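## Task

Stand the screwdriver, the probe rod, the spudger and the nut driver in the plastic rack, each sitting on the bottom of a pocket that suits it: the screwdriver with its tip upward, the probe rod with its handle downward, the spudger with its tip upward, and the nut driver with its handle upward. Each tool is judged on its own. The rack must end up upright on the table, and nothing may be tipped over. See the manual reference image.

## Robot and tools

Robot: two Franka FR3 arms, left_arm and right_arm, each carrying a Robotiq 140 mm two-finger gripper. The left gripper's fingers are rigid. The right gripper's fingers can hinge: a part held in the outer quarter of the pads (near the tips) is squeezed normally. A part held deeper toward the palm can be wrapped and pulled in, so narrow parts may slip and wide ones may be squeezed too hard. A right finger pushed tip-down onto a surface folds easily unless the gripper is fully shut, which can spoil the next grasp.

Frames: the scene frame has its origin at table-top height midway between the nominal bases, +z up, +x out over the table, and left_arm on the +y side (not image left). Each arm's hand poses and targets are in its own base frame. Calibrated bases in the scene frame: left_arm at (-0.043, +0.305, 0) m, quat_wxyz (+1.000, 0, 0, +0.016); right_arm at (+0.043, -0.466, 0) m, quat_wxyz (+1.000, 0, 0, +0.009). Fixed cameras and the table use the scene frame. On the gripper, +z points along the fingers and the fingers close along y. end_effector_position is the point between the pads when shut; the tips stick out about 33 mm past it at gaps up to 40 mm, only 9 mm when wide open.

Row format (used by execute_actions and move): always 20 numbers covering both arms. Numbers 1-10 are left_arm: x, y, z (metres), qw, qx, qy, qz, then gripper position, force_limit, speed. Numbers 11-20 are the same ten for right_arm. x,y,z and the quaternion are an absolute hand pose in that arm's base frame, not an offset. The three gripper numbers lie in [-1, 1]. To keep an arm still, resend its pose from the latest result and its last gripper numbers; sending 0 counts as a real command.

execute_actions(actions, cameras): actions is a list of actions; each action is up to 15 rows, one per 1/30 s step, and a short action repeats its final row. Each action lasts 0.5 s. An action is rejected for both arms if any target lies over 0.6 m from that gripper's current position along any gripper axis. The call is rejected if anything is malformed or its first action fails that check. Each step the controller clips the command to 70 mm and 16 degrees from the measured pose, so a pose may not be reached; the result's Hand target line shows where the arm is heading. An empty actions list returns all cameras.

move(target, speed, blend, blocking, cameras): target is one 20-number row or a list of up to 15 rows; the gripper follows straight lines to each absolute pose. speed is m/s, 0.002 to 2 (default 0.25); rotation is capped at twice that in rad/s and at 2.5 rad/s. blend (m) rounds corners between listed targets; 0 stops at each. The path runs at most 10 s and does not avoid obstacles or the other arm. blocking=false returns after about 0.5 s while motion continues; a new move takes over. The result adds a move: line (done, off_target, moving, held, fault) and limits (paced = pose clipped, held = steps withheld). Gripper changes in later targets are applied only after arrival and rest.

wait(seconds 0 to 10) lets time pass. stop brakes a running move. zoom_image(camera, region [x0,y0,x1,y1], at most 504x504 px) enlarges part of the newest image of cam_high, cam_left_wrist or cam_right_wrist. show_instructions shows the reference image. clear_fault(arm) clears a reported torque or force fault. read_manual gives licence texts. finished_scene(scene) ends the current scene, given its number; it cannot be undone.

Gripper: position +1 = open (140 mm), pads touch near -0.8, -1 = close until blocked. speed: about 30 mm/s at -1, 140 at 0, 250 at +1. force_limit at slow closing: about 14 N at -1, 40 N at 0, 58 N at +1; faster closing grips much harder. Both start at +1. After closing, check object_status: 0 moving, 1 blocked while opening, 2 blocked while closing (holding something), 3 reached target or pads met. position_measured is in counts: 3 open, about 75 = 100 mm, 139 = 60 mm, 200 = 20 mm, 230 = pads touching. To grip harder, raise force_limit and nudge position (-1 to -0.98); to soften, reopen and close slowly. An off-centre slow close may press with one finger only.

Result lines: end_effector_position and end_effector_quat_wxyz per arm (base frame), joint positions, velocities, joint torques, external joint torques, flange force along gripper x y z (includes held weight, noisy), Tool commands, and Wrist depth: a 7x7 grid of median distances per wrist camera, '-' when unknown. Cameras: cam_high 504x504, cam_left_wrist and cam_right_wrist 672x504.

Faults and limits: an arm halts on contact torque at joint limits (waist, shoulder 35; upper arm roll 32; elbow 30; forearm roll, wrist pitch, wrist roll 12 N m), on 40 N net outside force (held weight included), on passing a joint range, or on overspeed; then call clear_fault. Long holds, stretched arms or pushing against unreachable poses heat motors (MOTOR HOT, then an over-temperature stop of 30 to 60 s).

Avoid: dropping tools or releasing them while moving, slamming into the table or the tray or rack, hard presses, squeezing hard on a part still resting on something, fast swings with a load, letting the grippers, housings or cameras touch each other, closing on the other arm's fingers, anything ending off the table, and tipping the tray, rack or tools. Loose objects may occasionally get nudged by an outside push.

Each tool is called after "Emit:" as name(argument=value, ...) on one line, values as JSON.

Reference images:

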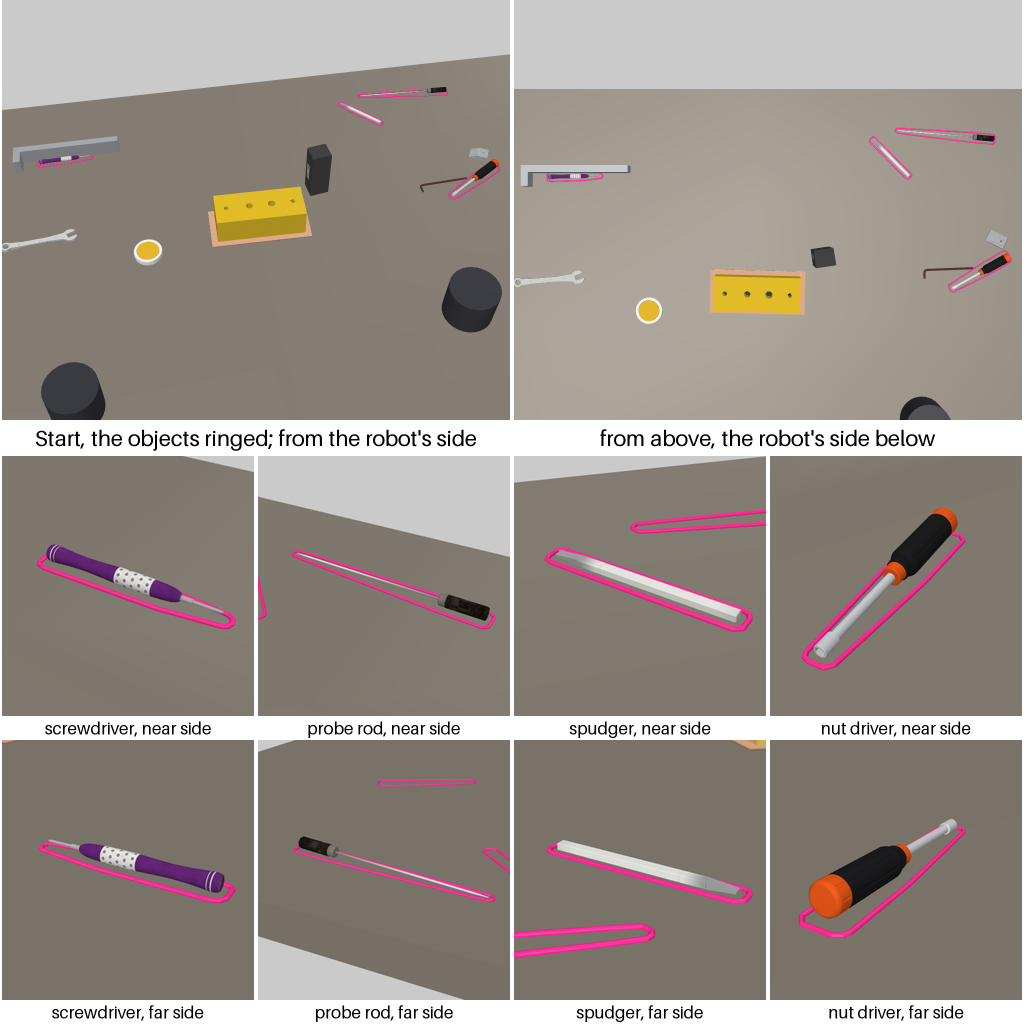

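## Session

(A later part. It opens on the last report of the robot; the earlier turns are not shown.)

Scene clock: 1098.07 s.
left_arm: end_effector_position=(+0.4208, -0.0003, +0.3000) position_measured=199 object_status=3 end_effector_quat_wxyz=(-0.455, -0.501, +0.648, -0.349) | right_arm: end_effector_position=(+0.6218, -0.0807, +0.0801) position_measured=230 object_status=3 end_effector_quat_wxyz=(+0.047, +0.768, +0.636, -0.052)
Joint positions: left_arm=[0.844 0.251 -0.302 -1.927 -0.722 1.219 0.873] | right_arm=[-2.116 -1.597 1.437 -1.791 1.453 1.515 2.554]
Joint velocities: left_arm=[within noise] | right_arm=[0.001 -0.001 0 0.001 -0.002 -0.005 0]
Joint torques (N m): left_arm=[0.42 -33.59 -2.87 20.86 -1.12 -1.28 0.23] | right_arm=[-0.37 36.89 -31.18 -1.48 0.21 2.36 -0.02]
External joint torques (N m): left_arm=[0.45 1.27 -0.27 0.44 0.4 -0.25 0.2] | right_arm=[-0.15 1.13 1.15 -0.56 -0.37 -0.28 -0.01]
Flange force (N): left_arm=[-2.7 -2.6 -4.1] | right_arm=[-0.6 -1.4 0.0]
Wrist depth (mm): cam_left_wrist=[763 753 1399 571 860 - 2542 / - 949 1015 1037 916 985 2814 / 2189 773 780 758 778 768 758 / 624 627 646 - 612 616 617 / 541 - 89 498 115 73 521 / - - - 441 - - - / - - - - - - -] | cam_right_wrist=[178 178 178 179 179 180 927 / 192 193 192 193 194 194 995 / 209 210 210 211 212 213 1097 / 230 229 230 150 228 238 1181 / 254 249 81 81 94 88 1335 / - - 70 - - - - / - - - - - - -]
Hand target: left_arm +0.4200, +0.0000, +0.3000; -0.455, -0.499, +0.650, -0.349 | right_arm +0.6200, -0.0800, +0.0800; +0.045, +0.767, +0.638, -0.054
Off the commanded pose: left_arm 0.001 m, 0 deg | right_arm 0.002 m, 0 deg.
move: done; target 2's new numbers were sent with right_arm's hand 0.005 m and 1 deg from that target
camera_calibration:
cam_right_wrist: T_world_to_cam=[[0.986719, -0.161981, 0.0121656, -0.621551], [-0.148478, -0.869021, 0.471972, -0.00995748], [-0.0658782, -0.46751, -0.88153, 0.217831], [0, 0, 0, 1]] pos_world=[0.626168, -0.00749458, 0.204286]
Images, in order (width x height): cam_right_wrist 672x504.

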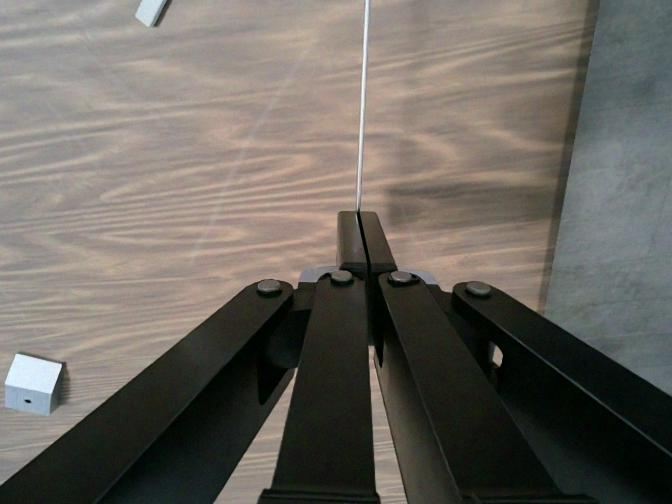

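Emit:
move(target=[[0.42,0.0,0.30,0.4551,0.4987,-0.6499,0.3492,-0.55,-0.3,-1,0.55,-0.04,0.24,-0.0446,-0.767,-0.6379,0.0537,-1,0,-1]], speed=0.25, cameras=["cam_right_wrist","cam_high"])

Emit:
zoom_image(camera="cam_right_wrist", region=[180, 150, 500, 470])

Emit:
zoom_image(camera="cam_high", region=[0, 250, 150, 400])

Scene clock: 1111.13 s.
left_arm: end_effector_position=(+0.4208, -0.0003, +0.3000) position_measured=199 object_status=3 end_effector_quat_wxyz=(-0.455, -0.501, +0.648, -0.349) | right_arm: end_effector_position=(+0.5520, -0.0408, +0.2407) position_measured=230 object_status=3 end_effector_quat_wxyz=(+0.047, +0.769, +0.635, -0.052)
Joint positions: left_arm=[0.844 0.251 -0.302 -1.927 -0.722 1.219 0.873] | right_arm=[-1.957 -1.45 1.172 -1.891 1.2 1.322 2.525]
Joint velocities: left_arm=[within noise] | right_arm=[0.001 0.001 0.001 0 -0.002 -0.004 -0.004]
Joint torques (N m): left_arm=[0.42 -33.61 -2.84 20.85 -1.13 -1.29 0.24] | right_arm=[-0.39 32.83 -28.66 2.87 0.16 2.41 -0.13]
External joint torques (N m): left_arm=[0.4 1.28 -0.29 0.34 0.39 -0.27 0.21] | right_arm=[-0.24 1.35 1.51 -0.65 -0.34 -0.26 -0.13]
Flange force (N): left_arm=[-2.7 -2.4 -3.8] | right_arm=[-1.3 0.5 0.7]
Wrist depth (mm): cam_left_wrist=[- - - - - - - / 2251 1041 1032 1023 906 1032 2919 / 2038 783 770 763 753 758 770 / 635 630 653 - 611 612 612 / 545 - 89 501 115 73 524 / - - - 449 - - - / - - - - - - -] | cam_right_wrist=[321 321 321 322 323 329 1054 / 347 346 348 349 351 358 1181 / 377 377 377 382 384 400 1280 / 414 417 412 133 412 432 1405 / 460 445 81 81 95 88 1558 / - - 70 - - - - / - - - - - - -]
Hand target: left_arm +0.4200, +0.0000, +0.3000; -0.455, -0.499, +0.650, -0.349 | right_arm +0.5500, -0.0400, +0.2400; +0.045, +0.767, +0.638, -0.054
Off the commanded pose: left_arm 0.001 m, 0 deg | right_arm 0.002 m, 1 deg.
move: done
camera_calibration:
cam_right_wrist: T_world_to_cam=[[0.986157, -0.165265, 0.0134612, -0.548309], [-0.151889, -0.8678, 0.473131, -0.0598666], [-0.0665104, -0.468626, -0.880889, 0.373577], [0, 0, 0, 1]] pos_world=[0.556472, 0.0324994, 0.364786]
Images, in order (width x height): cam_high 504x504, cam_right_wrist 672x504.

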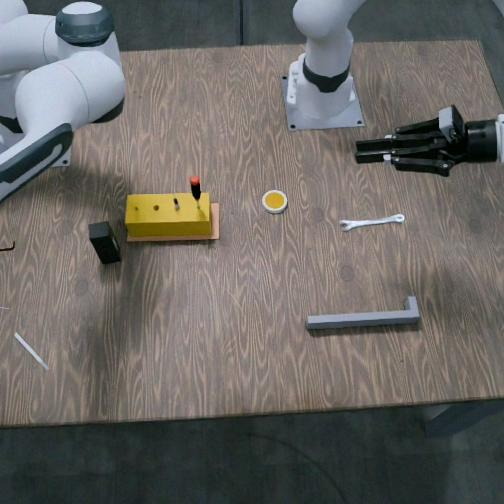

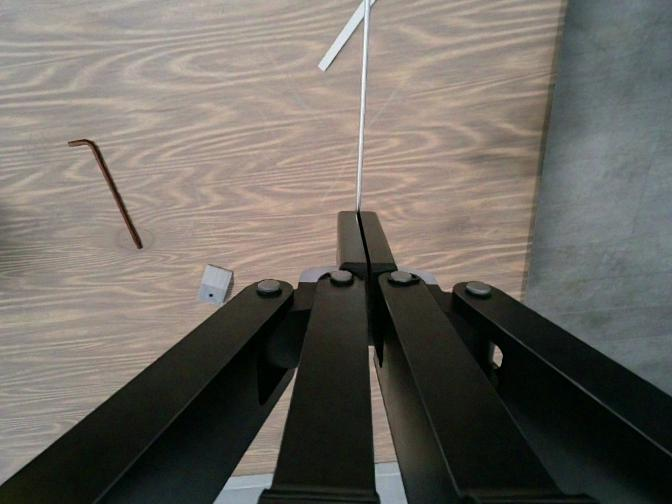

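Scaled by 1.575 from the camera's 672x504 image, which has a finer 960x720 frame.

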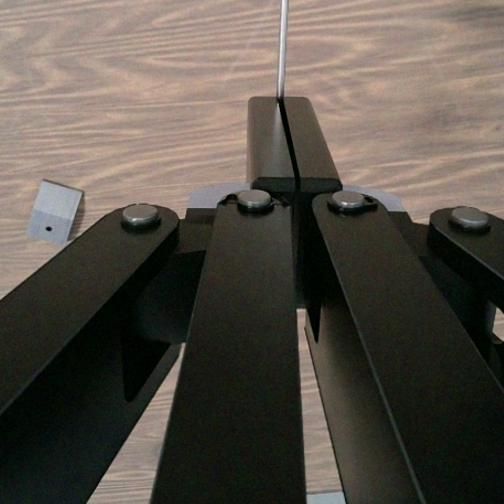

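Scaled by 3.360 from the camera's 504x504 image, which has a finer 720x720 frame.

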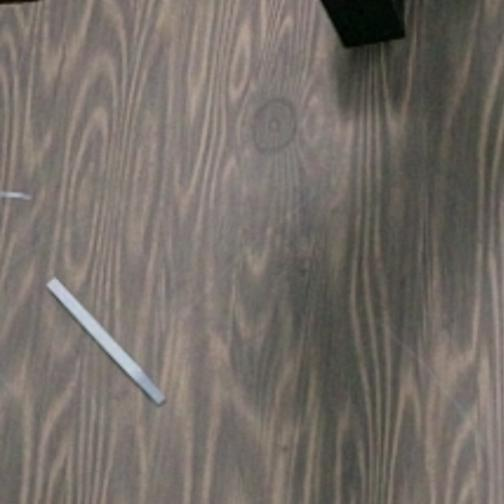

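Emit:
move(target=[[0.42,0.0,0.30,0.4551,0.4987,-0.6499,0.3492,-0.55,-0.3,-1,0.45,0.05,0.33,-0.0446,-0.767,-0.6379,0.0537,-1,0,-1],[0.42,0.0,0.30,0.4551,0.4987,-0.6499,0.3492,-0.55,-0.3,-1,0.36,0.20,0.34,-0.4952,0.4951,0.5696,0.4305,-1,0,-1],[0.42,0.0,0.30,0.4551,0.4987,-0.6499,0.3492,-0.55,-0.3,-1,0.2923,0.2961,0.20,-0.4952,0.4951,0.5696,0.4305,-1,0,-1]], speed=[0.4,0.4,0.2], blend=[0.03,0,0], cameras=["cam_right_wrist","cam_high"])

Emit:
zoom_image(camera="cam_right_wrist", region=[230, 150, 500, 420])

Emit:
zoom_image(camera="cam_high", region=[90, 110, 230, 250])

Scene clock: 1160.50 s.
left_arm: end_effector_position=(+0.4208, -0.0003, +0.3000) position_measured=199 object_status=3 end_effector_quat_wxyz=(-0.455, -0.501, +0.648, -0.349) | right_arm: end_effector_position=(+0.2904, +0.2964, +0.2006) position_measured=230 object_status=3 end_effector_quat_wxyz=(+0.499, -0.497, -0.567, -0.427)
Joint positions: left_arm=[0.844 0.251 -0.302 -1.927 -0.722 1.219 0.873] | right_arm=[-1.588 -0.521 1.571 -2.75 1.565 1.158 1.92]
Joint velocities: left_arm=[within noise] | right_arm=[-0.001 0 0.002 0 0.001 -0.001 -0.007]
Joint torques (N m): left_arm=[0.44 -33.65 -2.84 20.84 -1.1 -1.27 0.27] | right_arm=[-1.22 10.78 -10.61 13.35 1.99 -1.85 -0.08]
External joint torques (N m): left_arm=[0.42 1.24 -0.28 0.35 0.43 -0.24 0.24] | right_arm=[-1.17 -0.31 0.72 0.39 0.46 0.25 -0.11]
Flange force (N): left_arm=[-2.7 -2.3 -3.8] | right_arm=[-13.7 8.8 -2.6]
Wrist depth (mm): cam_left_wrist=[- - 670 2209 815 2388 2781 / - 1037 1023 949 882 997 2883 / 2092 775 783 755 755 746 750 / 637 630 648 - 612 614 617 / 552 - 89 498 115 73 525 / - - - 444 - - - / - - - - - - -] | cam_right_wrist=[- 521 - - - - - / - 561 1937 2416 2312 - - / 685 625 846 870 867 995 943 / 548 553 563 132 576 584 602 / 412 438 81 81 94 88 442 / - - 70 - - - - / - - - - - - -]
Hand target: left_arm +0.4200, +0.0000, +0.3000; -0.455, -0.499, +0.650, -0.349 | right_arm +0.2923, +0.2961, +0.2000; +0.495, -0.495, -0.570, -0.430
Off the commanded pose: left_arm 0.001 m, 0 deg | right_arm 0.002 m, 1 deg.
move: done
camera_calibration:
cam_right_wrist: T_world_to_cam=[[0.990832, 0.134493, 0.0127815, -0.324063], [0.0743065, -0.463517, -0.882967, 0.298488], [-0.112828, 0.875822, -0.469261, 0.0112267], [0, 0, 0, 1]] pos_world=[0.300179, 0.172106, 0.272965]
Images, in order (width x height): cam_high 504x504, cam_right_wrist 672x504.

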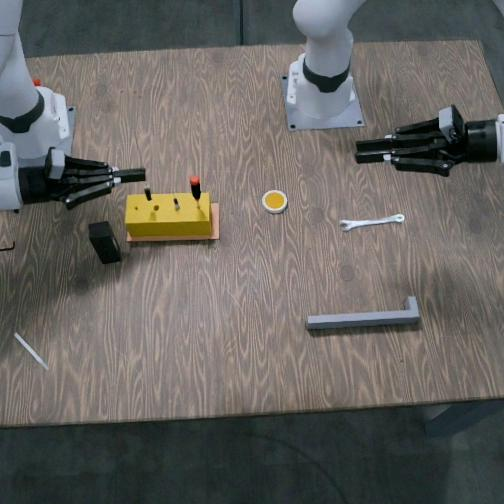

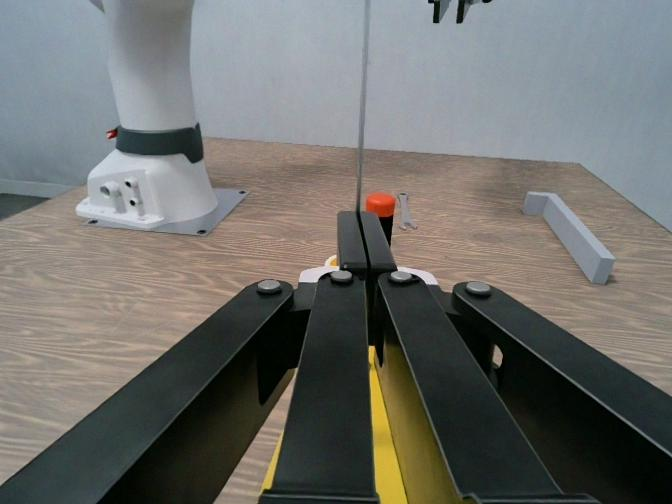

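Scaled by 1.867 from the camera's 672x504 image, which has a finer 960x720 frame.

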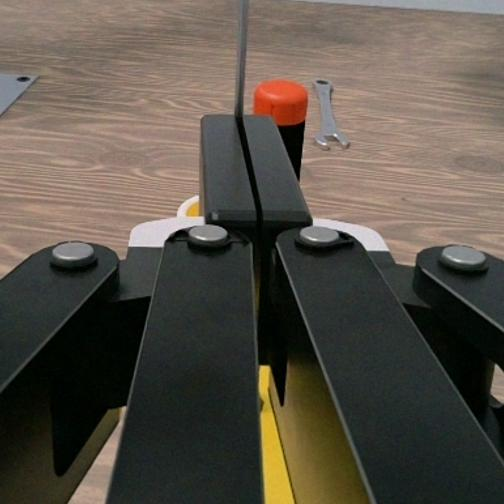

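Scaled by 3.600 from the camera's 504x504 image, which has a finer 720x720 frame.

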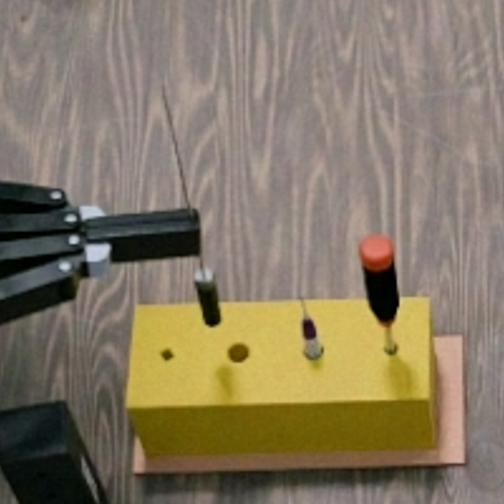

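Emit:
move(target=[[0.42,0.0,0.30,0.4551,0.4987,-0.6499,0.3492,-0.55,-0.3,-1,0.2845,0.3049,0.163,-0.4952,0.4951,0.5696,0.4305,-1,0,-1]], speed=[0.08], cameras=["cam_right_wrist","cam_high"])

Emit:
zoom_image(camera="cam_high", region=[110, 150, 200, 240])

Scene clock: 1178.80 s.
left_arm: end_effector_position=(+0.4208, -0.0003, +0.3000) position_measured=199 object_status=3 end_effector_quat_wxyz=(-0.455, -0.501, +0.648, -0.349) | right_arm: end_effector_position=(+0.2824, +0.3055, +0.1641) position_measured=230 object_status=3 end_effector_quat_wxyz=(+0.500, -0.497, -0.567, -0.427)
Joint positions: left_arm=[0.844 0.251 -0.302 -1.927 -0.722 1.219 0.873] | right_arm=[-1.744 -0.561 1.792 -2.744 1.623 1.161 1.836]
Joint velocities: left_arm=[within noise] | right_arm=[-0.002 -0.001 0 0.001 0.001 0.001 -0.006]
Joint torques (N m): left_arm=[0.42 -33.59 -2.89 20.79 -1.12 -1.29 0.25] | right_arm=[-1.42 14.45 -10.75 11.14 1.9 -1.41 -0.34]
External joint torques (N m): left_arm=[0.49 1.26 -0.26 0.32 0.41 -0.26 0.22] | right_arm=[-1.42 -1.32 0.75 0.49 0.66 0.76 -0.37]
Flange force (N): left_arm=[-2.7 -2.2 -3.8] | right_arm=[-16.9 8.4 -1.9]
Wrist depth (mm): cam_left_wrist=[- - 691 646 818 2542 3152 / - 1037 1037 965 885 1002 2883 / 847 796 773 783 765 760 750 / 627 629 648 - 616 608 608 / 546 - 89 498 115 73 528 / - - - 448 - - - / - - - - - - -] | cam_right_wrist=[- 521 - - - - 2028 / 2500 569 2389 1039 - - - / 632 587 664 739 698 853 870 / 476 477 487 132 468 502 475 / 357 379 81 81 94 88 377 / - - 70 - - - - / - - - - - - -]
Hand target: left_arm +0.4200, +0.0000, +0.3000; -0.455, -0.499, +0.650, -0.349 | right_arm +0.2845, +0.3049, +0.1630; +0.495, -0.495, -0.570, -0.430
Off the commanded pose: left_arm 0.001 m, 0 deg | right_arm 0.002 m, 1 deg.
move: done
camera_calibration:
cam_right_wrist: T_world_to_cam=[[0.990805, 0.134819, 0.011341, -0.316889], [0.0731104, -0.462991, -0.883343, 0.271257], [-0.113841, 0.87605, -0.46859, -0.0146034], [0, 0, 0, 1]] pos_world=[0.292481, 0.181106, 0.236364]
Images, in order (width x height): cam_high 504x504, cam_right_wrist 672x504.

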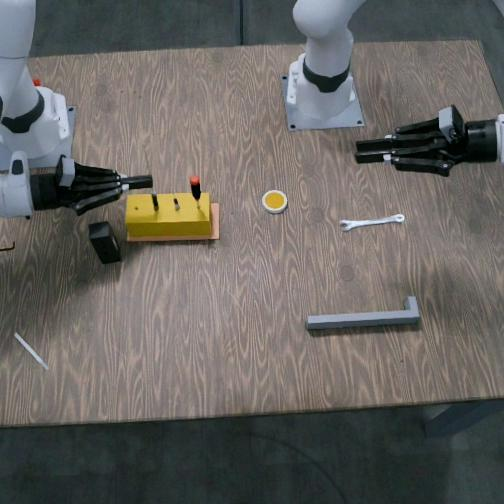

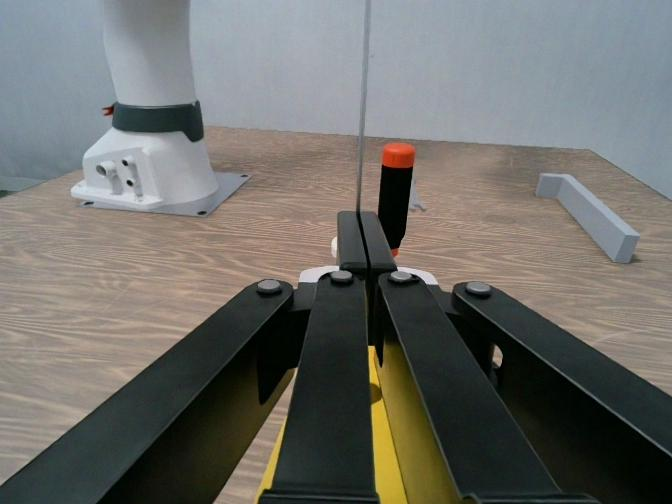

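Scaled by 5.600 from the camera's 504x504 image, which has a finer 720x720 frame.

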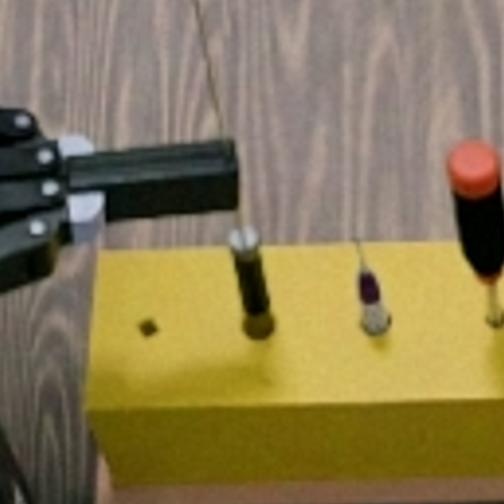

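Emit:
move(target=[[0.42,0.0,0.30,0.4551,0.4987,-0.6499,0.3492,-0.55,-0.3,-1,0.2833,0.3037,0.156,-0.4952,0.4951,0.5696,0.4305,-1,0,-1],[0.42,0.0,0.30,0.4551,0.4987,-0.6499,0.3492,-0.55,-0.3,-1,0.2833,0.3037,0.148,-0.4952,0.4951,0.5696,0.4305,-1,0,-1]], speed=[0.04,0.02], cameras=["cam_right_wrist","cam_high"])

Emit:
zoom_image(camera="cam_high", region=[130, 170, 190, 230])

Scene clock: 1191.63 s.
left_arm: end_effector_position=(+0.4208, -0.0003, +0.3000) position_measured=199 object_status=3 end_effector_quat_wxyz=(-0.455, -0.501, +0.648, -0.349) | right_arm: end_effector_position=(+0.2824, +0.3083, +0.1628) position_measured=230 object_status=3 end_effector_quat_wxyz=(+0.509, -0.486, -0.559, -0.438)
Joint positions: left_arm=[0.844 0.251 -0.302 -1.927 -0.722 1.219 0.873] | right_arm=[-1.799 -0.626 1.856 -2.729 1.657 1.079 1.802]
Joint velocities: left_arm=[within noise] | right_arm=[0 -0.003 -0.001 0 -0.001 -0.003 -0.004]
Joint torques (N m): left_arm=[0.45 -33.65 -2.85 20.82 -1.11 -1.28 0.23] | right_arm=[-0.9 10.53 -10.5 7.96 1.05 3.22 -0.31]
External joint torques (N m): left_arm=[0.58 1.08 -0.17 0.42 0.41 -0.25 0.2] | right_arm=[-0.9 -7.4 1.99 -1.67 -0.17 5.51 -0.34]
Flange force (N): left_arm=[-2.4 -2.0 -3.9] | right_arm=[-26.4 5.7 0.7]
Wrist depth (mm): cam_left_wrist=[- - 719 1225 838 2488 - / 2318 1046 1002 965 892 1019 2781 / 2189 785 770 763 765 746 758 / 632 624 646 - 619 609 608 / 541 - 89 497 115 73 523 / - - - 445 - - - / - - - - - - -] | cam_right_wrist=[2416 536 1777 - - - 1777 / 2756 556 2216 2067 - 2559 - / 659 592 793 802 757 846 793 / 489 498 509 132 489 532 516 / 362 385 81 81 95 88 393 / - - 70 - - - - / - - - - - - -]
Hand target: left_arm +0.4200, +0.0000, +0.3000; -0.455, -0.499, +0.650, -0.349 | right_arm +0.2831, +0.3033, +0.1484; +0.495, -0.495, -0.570, -0.430
Off the commanded pose: left_arm 0.001 m, 0 deg | right_arm 0.016 m, 2 deg.
move: off_target (right_arm)
camera_calibration:
cam_right_wrist: T_world_to_cam=[[0.990559, 0.135917, 0.0178566, -0.318463], [0.0750285, -0.428511, -0.900416, 0.262995], [-0.11473, 0.893255, -0.434663, -0.0282983], [0, 0, 0, 1]] pos_world=[0.292478, 0.181258, 0.230192]
Images, in order (width x height): cam_high 504x504, cam_right_wrist 672x504.

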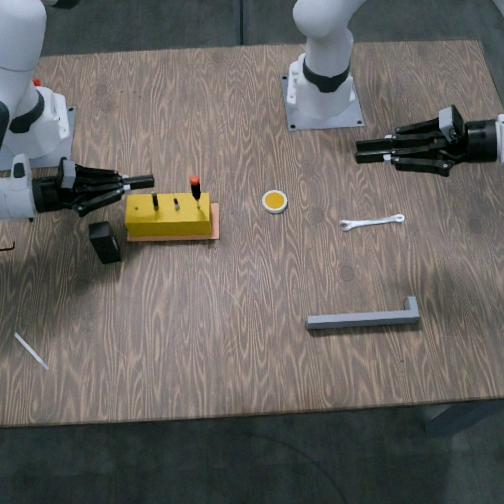

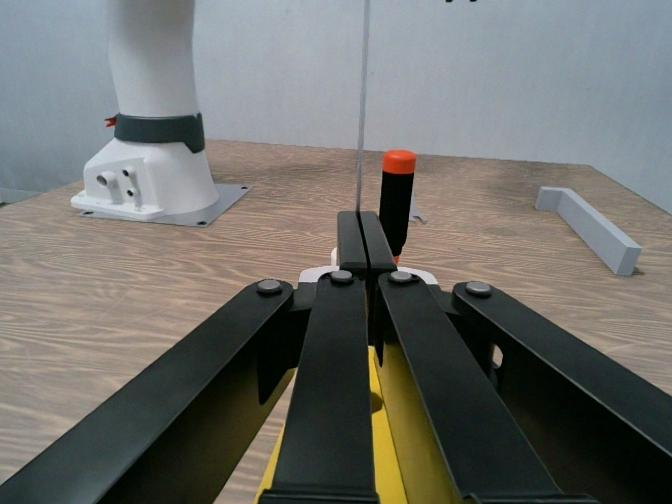

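Scaled by 8.400 from the camera's 504x504 image, which has a finer 720x720 frame.

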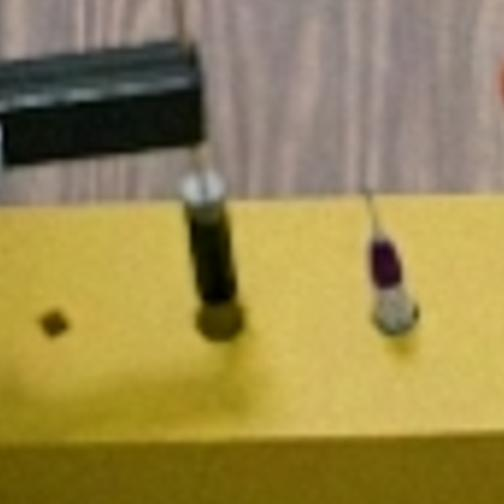

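Emit:
move(target=[[0.42,0.0,0.30,0.4551,0.4987,-0.6499,0.3492,-0.55,-0.3,-1,0.2865,0.3045,0.168,-0.4952,0.4951,0.5696,0.4305,-1,0,-1],[0.42,0.0,0.30,0.4551,0.4987,-0.6499,0.3492,-0.55,-0.3,-1,0.2893,0.3050,0.164,-0.4952,0.4951,0.5696,0.4305,-1,0,-1],[0.42,0.0,0.30,0.4551,0.4987,-0.6499,0.3492,-0.55,-0.3,-1,0.2893,0.3050,0.158,-0.4952,0.4951,0.5696,0.4305,-1,0,-1]], speed=[0.05,0.03,0.02], cameras=["cam_right_wrist","cam_high"])

Emit:
zoom_image(camera="cam_high", region=[130, 170, 190, 230])

Scene clock: 1216.30 s.
left_arm: end_effector_position=(+0.4208, -0.0003, +0.3000) position_measured=199 object_status=3 end_effector_quat_wxyz=(-0.455, -0.501, +0.648, -0.349) | right_arm: end_effector_position=(+0.2887, +0.3065, +0.1630) position_measured=230 object_status=3 end_effector_quat_wxyz=(+0.500, -0.493, -0.566, -0.432)
Joint positions: left_arm=[0.844 0.251 -0.302 -1.927 -0.722 1.219 0.873] | right_arm=[-1.755 -0.64 1.808 -2.725 1.663 1.085 1.828]
Joint velocities: left_arm=[within noise] | right_arm=[-0.002 -0.002 0.001 0 0.001 -0.004 0]
Joint torques (N m): left_arm=[0.43 -33.57 -2.83 20.78 -1.12 -1.27 0.26] | right_arm=[-1.03 13.98 -11.17 9.6 1.36 -0.29 0.02]
External joint torques (N m): left_arm=[0.44 1.24 -0.24 0.35 0.4 -0.25 0.24] | right_arm=[-1.03 -3.25 1.88 -0.39 0.03 1.91 -0.01]
Flange force (N): left_arm=[-2.7 -2.2 -3.8] | right_arm=[-20.0 7.5 -1.1]
Wrist depth (mm): cam_left_wrist=[- - 763 1212 850 - - / - 1041 961 965 889 1010 3031 / 2021 780 746 773 763 760 750 / 627 627 646 - 612 619 612 / 541 - 89 502 115 73 520 / - - - 441 - - - / - - - - - - -] | cam_right_wrist=[- 522 - 1869 2337 2194 - / - 553 - 2362 - - - / 627 596 736 752 776 802 2150 / 471 476 489 132 502 518 493 / 354 375 81 81 94 88 384 / - - 70 - - - - / - - - - - - -]
Hand target: left_arm +0.4200, +0.0000, +0.3000; -0.455, -0.499, +0.650, -0.349 | right_arm +0.2893, +0.3050, +0.1581; +0.495, -0.495, -0.570, -0.430
Off the commanded pose: left_arm 0.001 m, 0 deg | right_arm 0.005 m, 1 deg.
move: off_target (right_arm)
camera_calibration:
cam_right_wrist: T_world_to_cam=[[0.990798, 0.133646, 0.0213981, -0.324464], [0.0802716, -0.452935, -0.887923, 0.265952], [-0.108976, 0.88147, -0.459495, -0.019816], [0, 0, 0, 1]] pos_world=[0.297971, 0.18129, 0.233983]
Images, in order (width x height): cam_high 504x504, cam_right_wrist 672x504.

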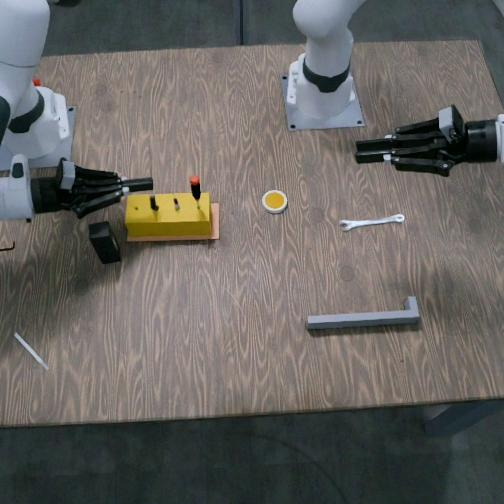

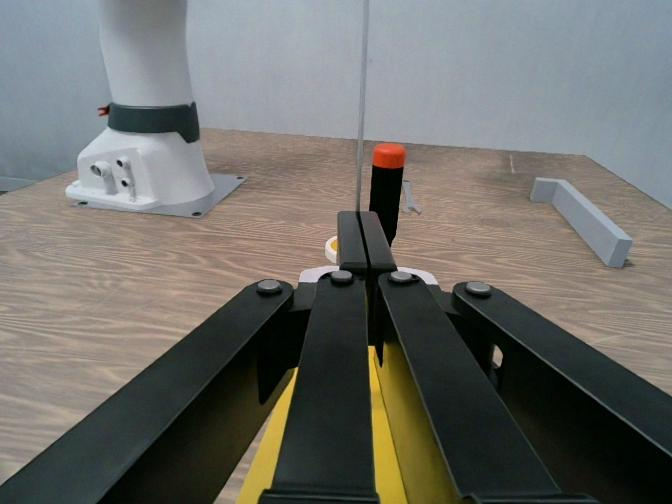

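Scaled by 8.400 from the camera's 504x504 image, which has a finer 720x720 frame.

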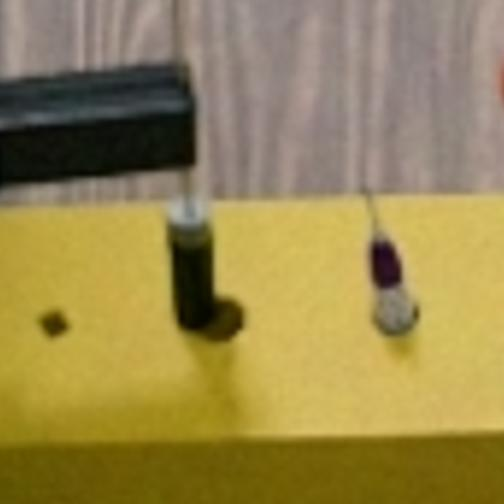

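Emit:
move(target=[[0.42,0.0,0.30,0.4551,0.4987,-0.6499,0.3492,-0.55,-0.3,-1,0.2900,0.3080,0.169,-0.4952,0.4951,0.5696,0.4305,-1,0,-1],[0.42,0.0,0.30,0.4551,0.4987,-0.6499,0.3492,-0.55,-0.3,-1,0.2900,0.3135,0.168,-0.4952,0.4951,0.5696,0.4305,-1,0,-1]], speed=[0.05,0.05], cameras=["cam_right_wrist","cam_high"])

Emit:
zoom_image(camera="cam_high", region=[130, 120, 200, 230])

Scene clock: 1234.33 s.
left_arm: end_effector_position=(+0.4208, -0.0003, +0.3000) position_measured=199 object_status=3 end_effector_quat_wxyz=(-0.455, -0.501, +0.648, -0.349) | right_arm: end_effector_position=(+0.2897, +0.3131, +0.1687) position_measured=230 object_status=3 end_effector_quat_wxyz=(+0.494, -0.492, -0.572, -0.432)
Joint positions: left_arm=[0.844 0.251 -0.302 -1.927 -0.722 1.219 0.873] | right_arm=[-1.686 -0.63 1.757 -2.735 1.68 1.103 1.851]
Joint velocities: left_arm=[within noise] | right_arm=[-0.001 0 0.002 0 0.002 0.001 0.005]
Joint torques (N m): left_arm=[0.43 -33.63 -2.84 20.78 -1.12 -1.28 0.25] | right_arm=[-0.22 16.36 -12.58 10.22 1.93 -1.9 0.24]
External joint torques (N m): left_arm=[0.44 1.27 -0.26 0.29 0.4 -0.25 0.22] | right_arm=[-0.18 0.29 0.5 -0.29 0.52 0.24 0.21]
Flange force (N): left_arm=[-2.7 -2.2 -3.7] | right_arm=[-2.5 1.2 2.4]
Wrist depth (mm): cam_left_wrist=[- - 712 1264 812 - - / 2412 1019 1015 973 920 977 2955 / 2169 783 778 725 773 770 750 / 630 630 646 - 614 619 609 / 545 - 89 499 115 73 521 / - - - 446 - - - / - - - - - - -] | cam_right_wrist=[2559 519 2108 - - - 1886 / - - 2416 2362 - - - / 618 597 719 691 776 808 787 / 470 477 491 133 508 526 527 / 355 375 81 81 94 88 397 / - - 70 - - - - / - - - - - - -]
Hand target: left_arm +0.4200, +0.0000, +0.3000; -0.455, -0.499, +0.650, -0.349 | right_arm +0.2900, +0.3135, +0.1680; +0.495, -0.495, -0.570, -0.431
Off the commanded pose: left_arm 0.001 m, 0 deg | right_arm 0.001 m, 1 deg.
move: done
camera_calibration:
cam_right_wrist: T_world_to_cam=[[0.990192, 0.135738, 0.0330775, -0.328899], [0.0927456, -0.46158, -0.882237, 0.272007], [-0.104485, 0.876652, -0.469642, -0.0209979], [0, 0, 0, 1]] pos_world=[0.298252, 0.188605, 0.240992]
Images, in order (width x height): cam_high 504x504, cam_right_wrist 672x504.

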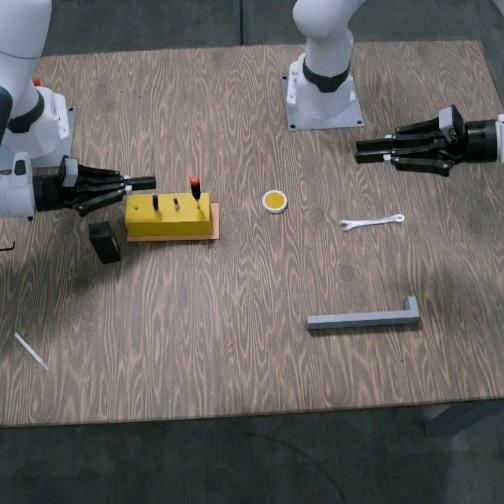

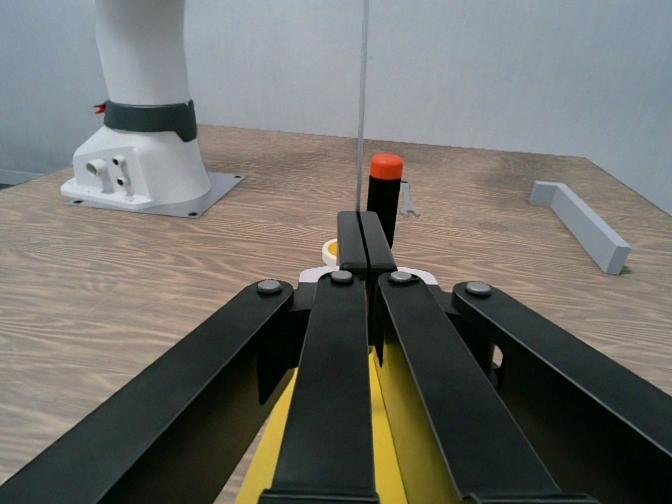

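Scaled by 4.582 from the camera's 504x504 image, which has a finer 720x720 frame.

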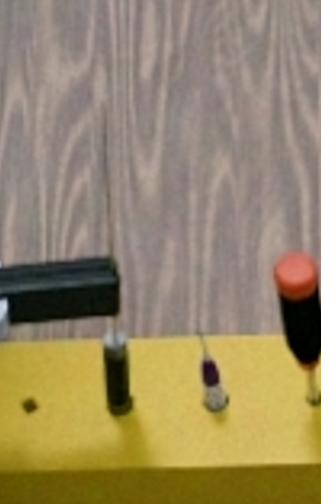

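Emit:
move(target=[[0.42,0.0,0.30,0.4551,0.4987,-0.6499,0.3492,-0.55,-0.3,-1,0.2870,0.3040,0.167,-0.5195,0.4759,0.5475,0.4517,-1,0,-1]], speed=[0.05], cameras=["cam_right_wrist","cam_high"])

Emit:
zoom_image(camera="cam_high", region=[130, 120, 200, 230])

Scene clock: 1251.00 s.
left_arm: end_effector_position=(+0.4208, -0.0003, +0.3000) position_measured=199 object_status=3 end_effector_quat_wxyz=(-0.455, -0.501, +0.648, -0.349) | right_arm: end_effector_position=(+0.2877, +0.3040, +0.1663) position_measured=230 object_status=3 end_effector_quat_wxyz=(+0.520, -0.480, -0.545, -0.450)
Joint positions: left_arm=[0.844 0.251 -0.302 -1.927 -0.722 1.219 0.873] | right_arm=[-1.878 -0.657 1.911 -2.706 1.659 1.018 1.779]
Joint velocities: left_arm=[within noise] | right_arm=[0 0 0 0 0.001 0 -0.006]
Joint torques (N m): left_arm=[0.45 -33.63 -2.85 20.76 -1.11 -1.28 0.3] | right_arm=[-1.26 19.51 -11.99 9.32 0.85 -2.45 -0.06]
External joint torques (N m): left_arm=[0.37 1.11 -0.36 0.34 0.4 -0.26 0.27] | right_arm=[-1.22 0.04 0.85 0.41 -0.3 -0.05 -0.09]
Flange force (N): left_arm=[-2.4 -2.0 -3.5] | right_arm=[-9.0 4.1 -4.4]
Wrist depth (mm): cam_left_wrist=[- 2341 743 2341 857 - - / 2295 1041 969 969 899 1023 2686 / 2130 778 785 770 768 773 753 / 639 619 649 - 611 611 611 / 543 - 89 499 115 73 520 / - - - 444 - - - / - - - - - - -] | cam_right_wrist=[2287 519 2129 - 1937 - - / - 570 2986 - - - 2500 / - 612 919 843 857 870 2172 / 533 535 548 132 567 573 558 / 381 406 81 81 94 88 413 / - - 70 - - - - / - - - - - - -]
Hand target: left_arm +0.4200, +0.0000, +0.3000; -0.455, -0.499, +0.650, -0.349 | right_arm +0.2870, +0.3040, +0.1670; +0.519, -0.476, -0.547, -0.452
Off the commanded pose: left_arm 0.001 m, 0 deg | right_arm 0.001 m, 1 deg.
move: done
camera_calibration:
cam_right_wrist: T_world_to_cam=[[0.991858, 0.126319, 0.01617, -0.320455], [0.0646835, -0.390331, -0.9184, 0.258317], [-0.1097, 0.911968, -0.395323, -0.0359475], [0, 0, 0, 1]] pos_world=[0.297193, 0.174091, 0.228209]
Images, in order (width x height): cam_high 504x504, cam_right_wrist 672x504.

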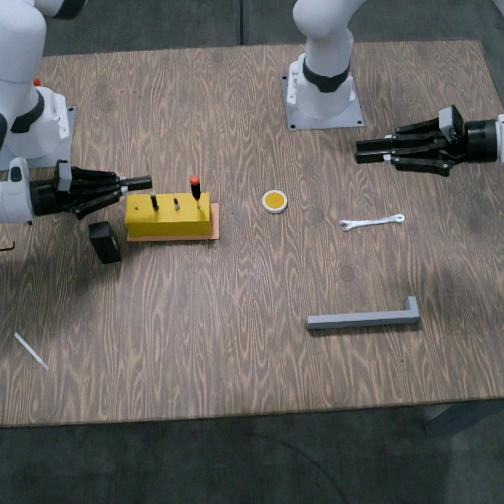

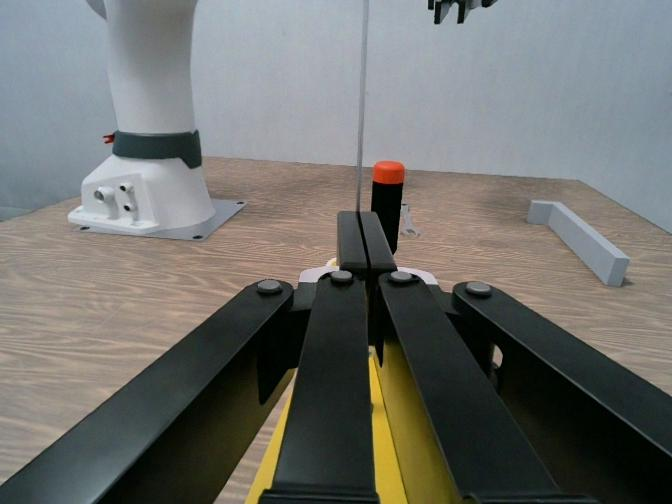

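Scaled by 4.582 from the camera's 504x504 image, which has a finer 720x720 frame.

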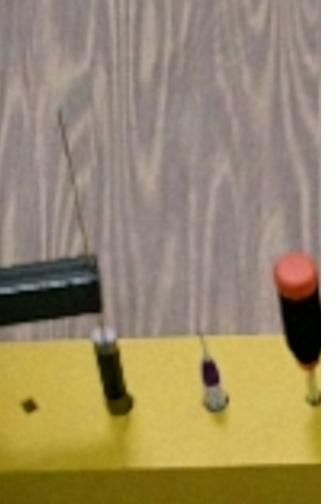

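Emit:
move(target=[[0.42,0.0,0.30,0.4551,0.4987,-0.6499,0.3492,-0.55,-0.3,-1,0.2870,0.3037,0.160,-0.5195,0.4759,0.5475,0.4517,-1,0,-1]], speed=[0.02], cameras=["cam_high"])

Emit:
zoom_image(camera="cam_high", region=[130, 170, 190, 230])

Scene clock: 1260.57 s.
left_arm: end_effector_position=(+0.4208, -0.0003, +0.3000) position_measured=199 object_status=3 end_effector_quat_wxyz=(-0.455, -0.501, +0.648, -0.349) | right_arm: end_effector_position=(+0.2865, +0.3039, +0.1619) position_measured=230 object_status=3 end_effector_quat_wxyz=(+0.523, -0.477, -0.545, -0.450)
Joint positions: left_arm=[0.844 0.251 -0.302 -1.927 -0.722 1.219 0.873] | right_arm=[-1.907 -0.672 1.944 -2.697 1.659 1.007 1.764]
Joint velocities: left_arm=[within noise] | right_arm=[0 -0.001 0.001 -0.001 -0.001 -0.002 -0.004]
Joint torques (N m): left_arm=[0.44 -33.66 -2.87 20.8 -1.12 -1.27 0.26] | right_arm=[-0.76 18.66 -11.19 8.67 1.39 -1.58 -0.15]
External joint torques (N m): left_arm=[0.29 1.09 -0.44 0.42 0.38 -0.26 0.23] | right_arm=[-0.78 -1.69 1.74 0.04 0.28 0.87 -0.18]
Flange force (N): left_arm=[-2.3 -2.4 -3.6] | right_arm=[-15.2 5.1 -1.4]
Wrist depth (mm): cam_left_wrist=[- - 753 2251 835 - - / 2364 1037 973 961 899 977 2781 / 2149 791 788 741 760 753 748 / 635 630 646 - 608 609 605 / 545 - 89 500 115 73 525 / - - - 446 - - - / - - - - - - -] | cam_right_wrist=[2337 513 - - - - - / - 572 2792 - 2067 - - / 2590 616 830 833 846 907 2129 / 532 532 542 132 561 564 578 / 375 402 81 81 94 88 406 / - - 70 - - - - / - - - - - - -]
Hand target: left_arm +0.4200, +0.0000, +0.3000; -0.455, -0.499, +0.650, -0.349 | right_arm +0.2870, +0.3037, +0.1600; +0.519, -0.476, -0.547, -0.452
Off the commanded pose: left_arm 0.001 m, 0 deg | right_arm 0.002 m, 1 deg.
move: done
Images, in order (width x height): cam_high 504x504.

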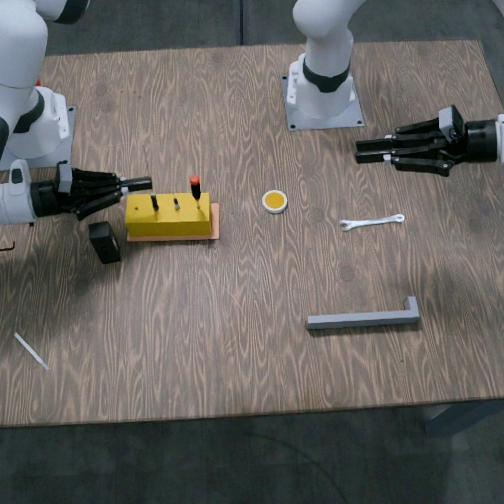

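Scaled by 8.400 from the camera's 504x504 image, which has a finer 720x720 frame.

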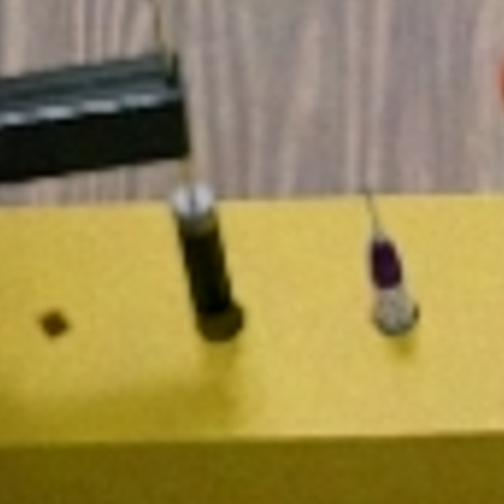

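Emit:
move(target=[[0.42,0.0,0.30,0.4551,0.4987,-0.6499,0.3492,-0.55,-0.3,-1,0.2895,0.3055,0.166,-0.5195,0.4759,0.5475,0.4517,-1,0,-1],[0.42,0.0,0.30,0.4551,0.4987,-0.6499,0.3492,-0.55,-0.3,-1,0.2902,0.3056,0.158,-0.5195,0.4759,0.5475,0.4517,-1,0,-1]], speed=[0.04,0.02], cameras=["cam_high"])

Emit:
zoom_image(camera="cam_high", region=[130, 170, 190, 230])

Scene clock: 1271.90 s.
left_arm: end_effector_position=(+0.4208, -0.0003, +0.3000) position_measured=199 object_status=3 end_effector_quat_wxyz=(-0.455, -0.501, +0.648, -0.349) | right_arm: end_effector_position=(+0.2891, +0.3063, +0.1617) position_measured=230 object_status=3 end_effector_quat_wxyz=(+0.524, -0.475, -0.544, -0.452)
Joint positions: left_arm=[0.844 0.251 -0.302 -1.927 -0.722 1.219 0.873] | right_arm=[-1.913 -0.679 1.956 -2.687 1.669 1 1.764]
Joint velocities: left_arm=[within noise] | right_arm=[0 -0.002 0.002 0 0.001 -0.003 0]
Joint torques (N m): left_arm=[0.43 -33.67 -2.83 20.85 -1.12 -1.29 0.29] | right_arm=[-0.8 18.31 -11.49 8.72 1.7 -0.79 -0.1]
External joint torques (N m): left_arm=[0.43 1.22 -0.25 0.35 0.41 -0.27 0.26] | right_arm=[-0.81 -2.39 1.55 0.14 0.58 1.66 -0.13]
Flange force (N): left_arm=[-2.7 -2.2 -3.8] | right_arm=[-15.7 6.0 -0.2]
Wrist depth (mm): cam_left_wrist=[- 2251 732 2364 841 - - / - 1032 969 953 885 973 2656 / 2169 765 743 763 765 748 753 / 627 620 651 131 616 606 603 / 546 - 89 504 115 73 524 / - - - 446 - - - / - - - - - - -] | cam_right_wrist=[- 511 - - - - - / - 575 - 2337 - - - / - 604 833 977 907 903 - / 527 535 547 132 569 578 594 / 376 402 81 81 94 88 409 / - - 70 - - - - / - - - - - - -]
Hand target: left_arm +0.4200, +0.0000, +0.3000; -0.455, -0.499, +0.650, -0.349 | right_arm +0.2902, +0.3056, +0.1580; +0.519, -0.476, -0.547, -0.452
Off the commanded pose: left_arm 0.001 m, 0 deg | right_arm 0.004 m, 1 deg.
move: off_target (right_arm)
Images, in order (width x height): cam_high 504x504.

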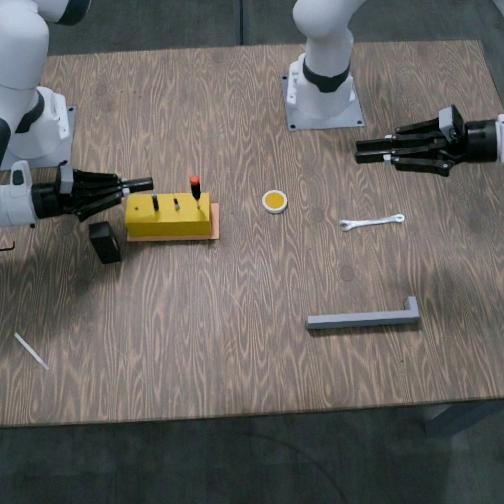

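Scaled by 8.400 from the camera's 504x504 image, which has a finer 720x720 frame.

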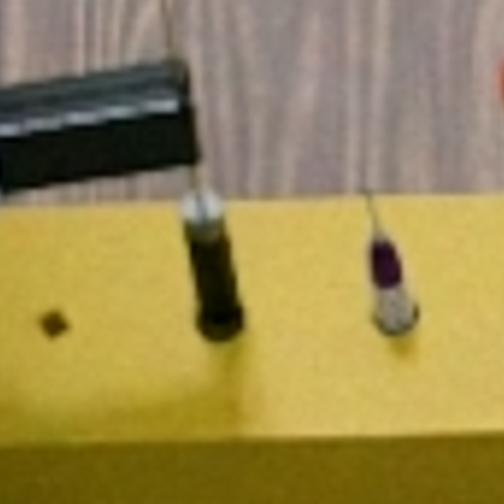

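Emit:
move(target=[[0.42,0.0,0.30,0.4551,0.4987,-0.6499,0.3492,-0.55,-0.3,-1,0.2912,0.3052,0.159,-0.5195,0.4759,0.5475,0.4517,-1,0,-1],[0.42,0.0,0.30,0.4551,0.4987,-0.6499,0.3492,-0.55,-0.3,-1,0.2922,0.3046,0.157,-0.5195,0.4759,0.5475,0.4517,-1,0,-1]], speed=[0.01,0.01], cameras=["cam_high"])

Emit:
zoom_image(camera="cam_high", region=[130, 170, 190, 230])

Scene clock: 1284.27 s.
left_arm: end_effector_position=(+0.4208, -0.0003, +0.3000) position_measured=199 object_status=3 end_effector_quat_wxyz=(-0.455, -0.501, +0.648, -0.349) | right_arm: end_effector_position=(+0.2900, +0.3060, +0.1616) position_measured=230 object_status=3 end_effector_quat_wxyz=(+0.526, -0.474, -0.544, -0.451)
Joint positions: left_arm=[0.844 0.251 -0.302 -1.927 -0.722 1.219 0.873] | right_arm=[-1.919 -0.69 1.96 -2.68 1.671 0.989 1.764]
Joint torques (N m): left_arm=[0.44 -33.66 -2.84 20.81 -1.1 -1.3 0.28] | right_arm=[-1.19 18.54 -12.28 8.71 1.93 -0.52 -0.13]
External joint torques (N m): left_arm=[0.45 1.23 -0.25 0.31 0.43 -0.27 0.25] | right_arm=[-1.07 -2.44 1.07 0.29 0.81 1.93 -0.16]
Flange force (N): left_arm=[-2.7 -2.1 -3.7] | right_arm=[-14.6 6.3 -0.3]
Wrist depth (mm): cam_left_wrist=[- - 723 1182 832 2364 2781 / 2437 1041 1023 953 906 1002 2656 / 2056 780 775 773 760 770 758 / 637 629 649 - 611 609 611 / 539 - 89 501 115 73 524 / - - - 441 - - - / - - - - - - -] | cam_right_wrist=[- 512 2263 2194 - - - / - 576 - - 2194 2009 - / 2337 602 833 843 1019 931 2529 / 533 537 556 133 569 579 547 / 377 403 81 81 94 88 412 / - - 70 - - - - / - - - - - - -]
Hand target: left_arm +0.4200, +0.0000, +0.3000; -0.455, -0.499, +0.650, -0.349 | right_arm +0.2922, +0.3045, +0.1571; +0.519, -0.476, -0.547, -0.452
Off the commanded pose: left_arm 0.001 m, 0 deg | right_arm 0.005 m, 1 deg.
move: off_target (right_arm)
Images, in order (width x height): cam_high 504x504.

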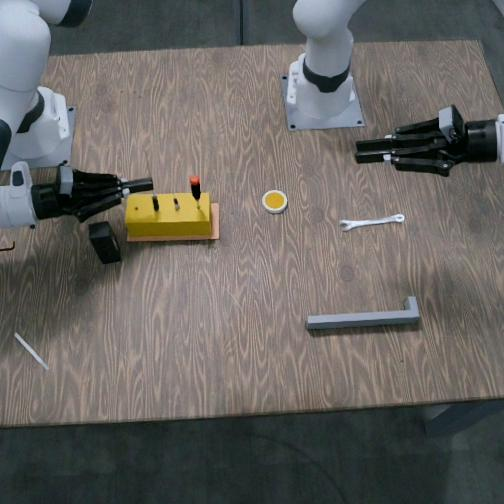

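Scaled by 8.400 from the camera's 504x504 image, which has a finer 720x720 frame.

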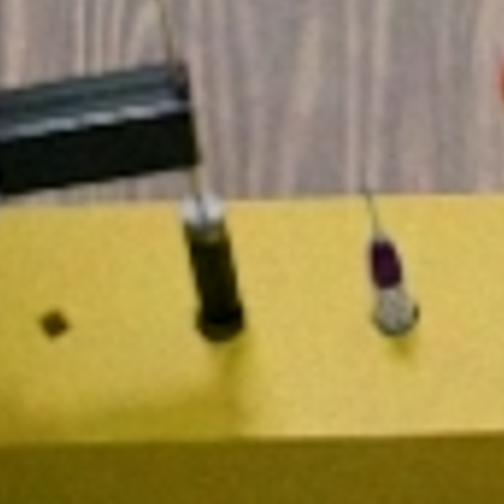

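Emit:
move(target=[[0.42,0.0,0.30,0.4551,0.4987,-0.6499,0.3492,-0.55,-0.3,-1,0.2915,0.3048,0.1645,-0.5195,0.4759,0.5475,0.4517,-1,0,-1],[0.42,0.0,0.30,0.4551,0.4987,-0.6499,0.3492,-0.55,-0.3,-1,0.2925,0.3046,0.1575,-0.5195,0.4759,0.5475,0.4517,-1,0,-1]], speed=[0.03,0.015], cameras=["cam_high"])

Emit:
zoom_image(camera="cam_high", region=[130, 170, 190, 230])

Scene clock: 1300.73 s.
left_arm: end_effector_position=(+0.4208, -0.0003, +0.3000) position_measured=199 object_status=3 end_effector_quat_wxyz=(-0.455, -0.501, +0.648, -0.349) | right_arm: end_effector_position=(+0.2915, +0.3054, +0.1615) position_measured=230 object_status=3 end_effector_quat_wxyz=(+0.524, -0.474, -0.545, -0.452)
Joint positions: left_arm=[0.844 0.251 -0.302 -1.927 -0.722 1.219 0.873] | right_arm=[-1.914 -0.697 1.954 -2.68 1.676 0.984 1.765]
Joint velocities: left_arm=[within noise] | right_arm=[0.001 -0.003 0.001 0.001 0.001 -0.003 0]
Joint torques (N m): left_arm=[0.43 -33.65 -2.83 20.8 -1.1 -1.29 0.29] | right_arm=[-0.86 18.65 -11.8 8.47 1.49 -0.8 -0.06]
External joint torques (N m): left_arm=[0.36 1.04 -0.33 0.4 0.41 -0.28 0.26] | right_arm=[-0.86 -2.35 1.67 -0.02 0.34 1.66 -0.09]
Flange force (N): left_arm=[-2.3 -2.0 -3.6] | right_arm=[-15.3 5.4 -0.7]
Wrist depth (mm): cam_left_wrist=[- - 725 1225 832 3283 - / - 1028 969 934 906 1010 2781 / 2074 770 768 768 758 758 753 / 627 627 646 - 616 614 600 / 547 - 89 497 115 73 525 / - - - 445 - - - / - - - - - - -] | cam_right_wrist=[- 518 2239 - - - 1972 / - 569 - - - 2756 - / - 599 833 877 837 877 - / 523 539 546 133 569 575 551 / 375 400 81 81 94 88 409 / - - 70 - - - - / - - - - - - -]
Hand target: left_arm +0.4200, +0.0000, +0.3000; -0.455, -0.499, +0.650, -0.349 | right_arm +0.2925, +0.3046, +0.1575; +0.519, -0.476, -0.547, -0.452
Off the commanded pose: left_arm 0.001 m, 0 deg | right_arm 0.004 m, 1 deg.
move: off_target (right_arm)
Images, in order (width x height): cam_high 504x504.

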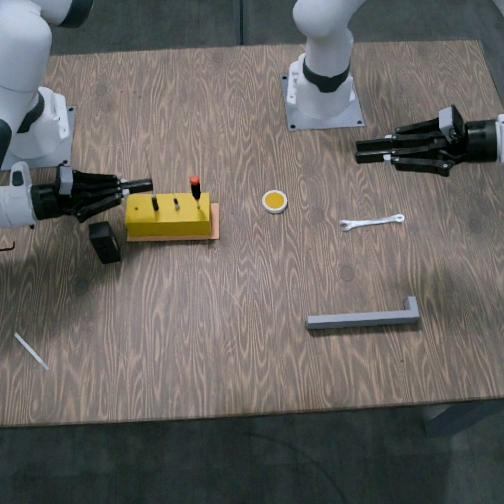

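Scaled by 8.400 from the camera's 504x504 image, which has a finer 720x720 frame.

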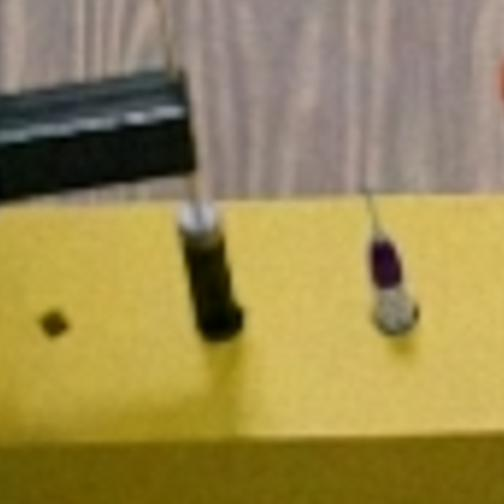

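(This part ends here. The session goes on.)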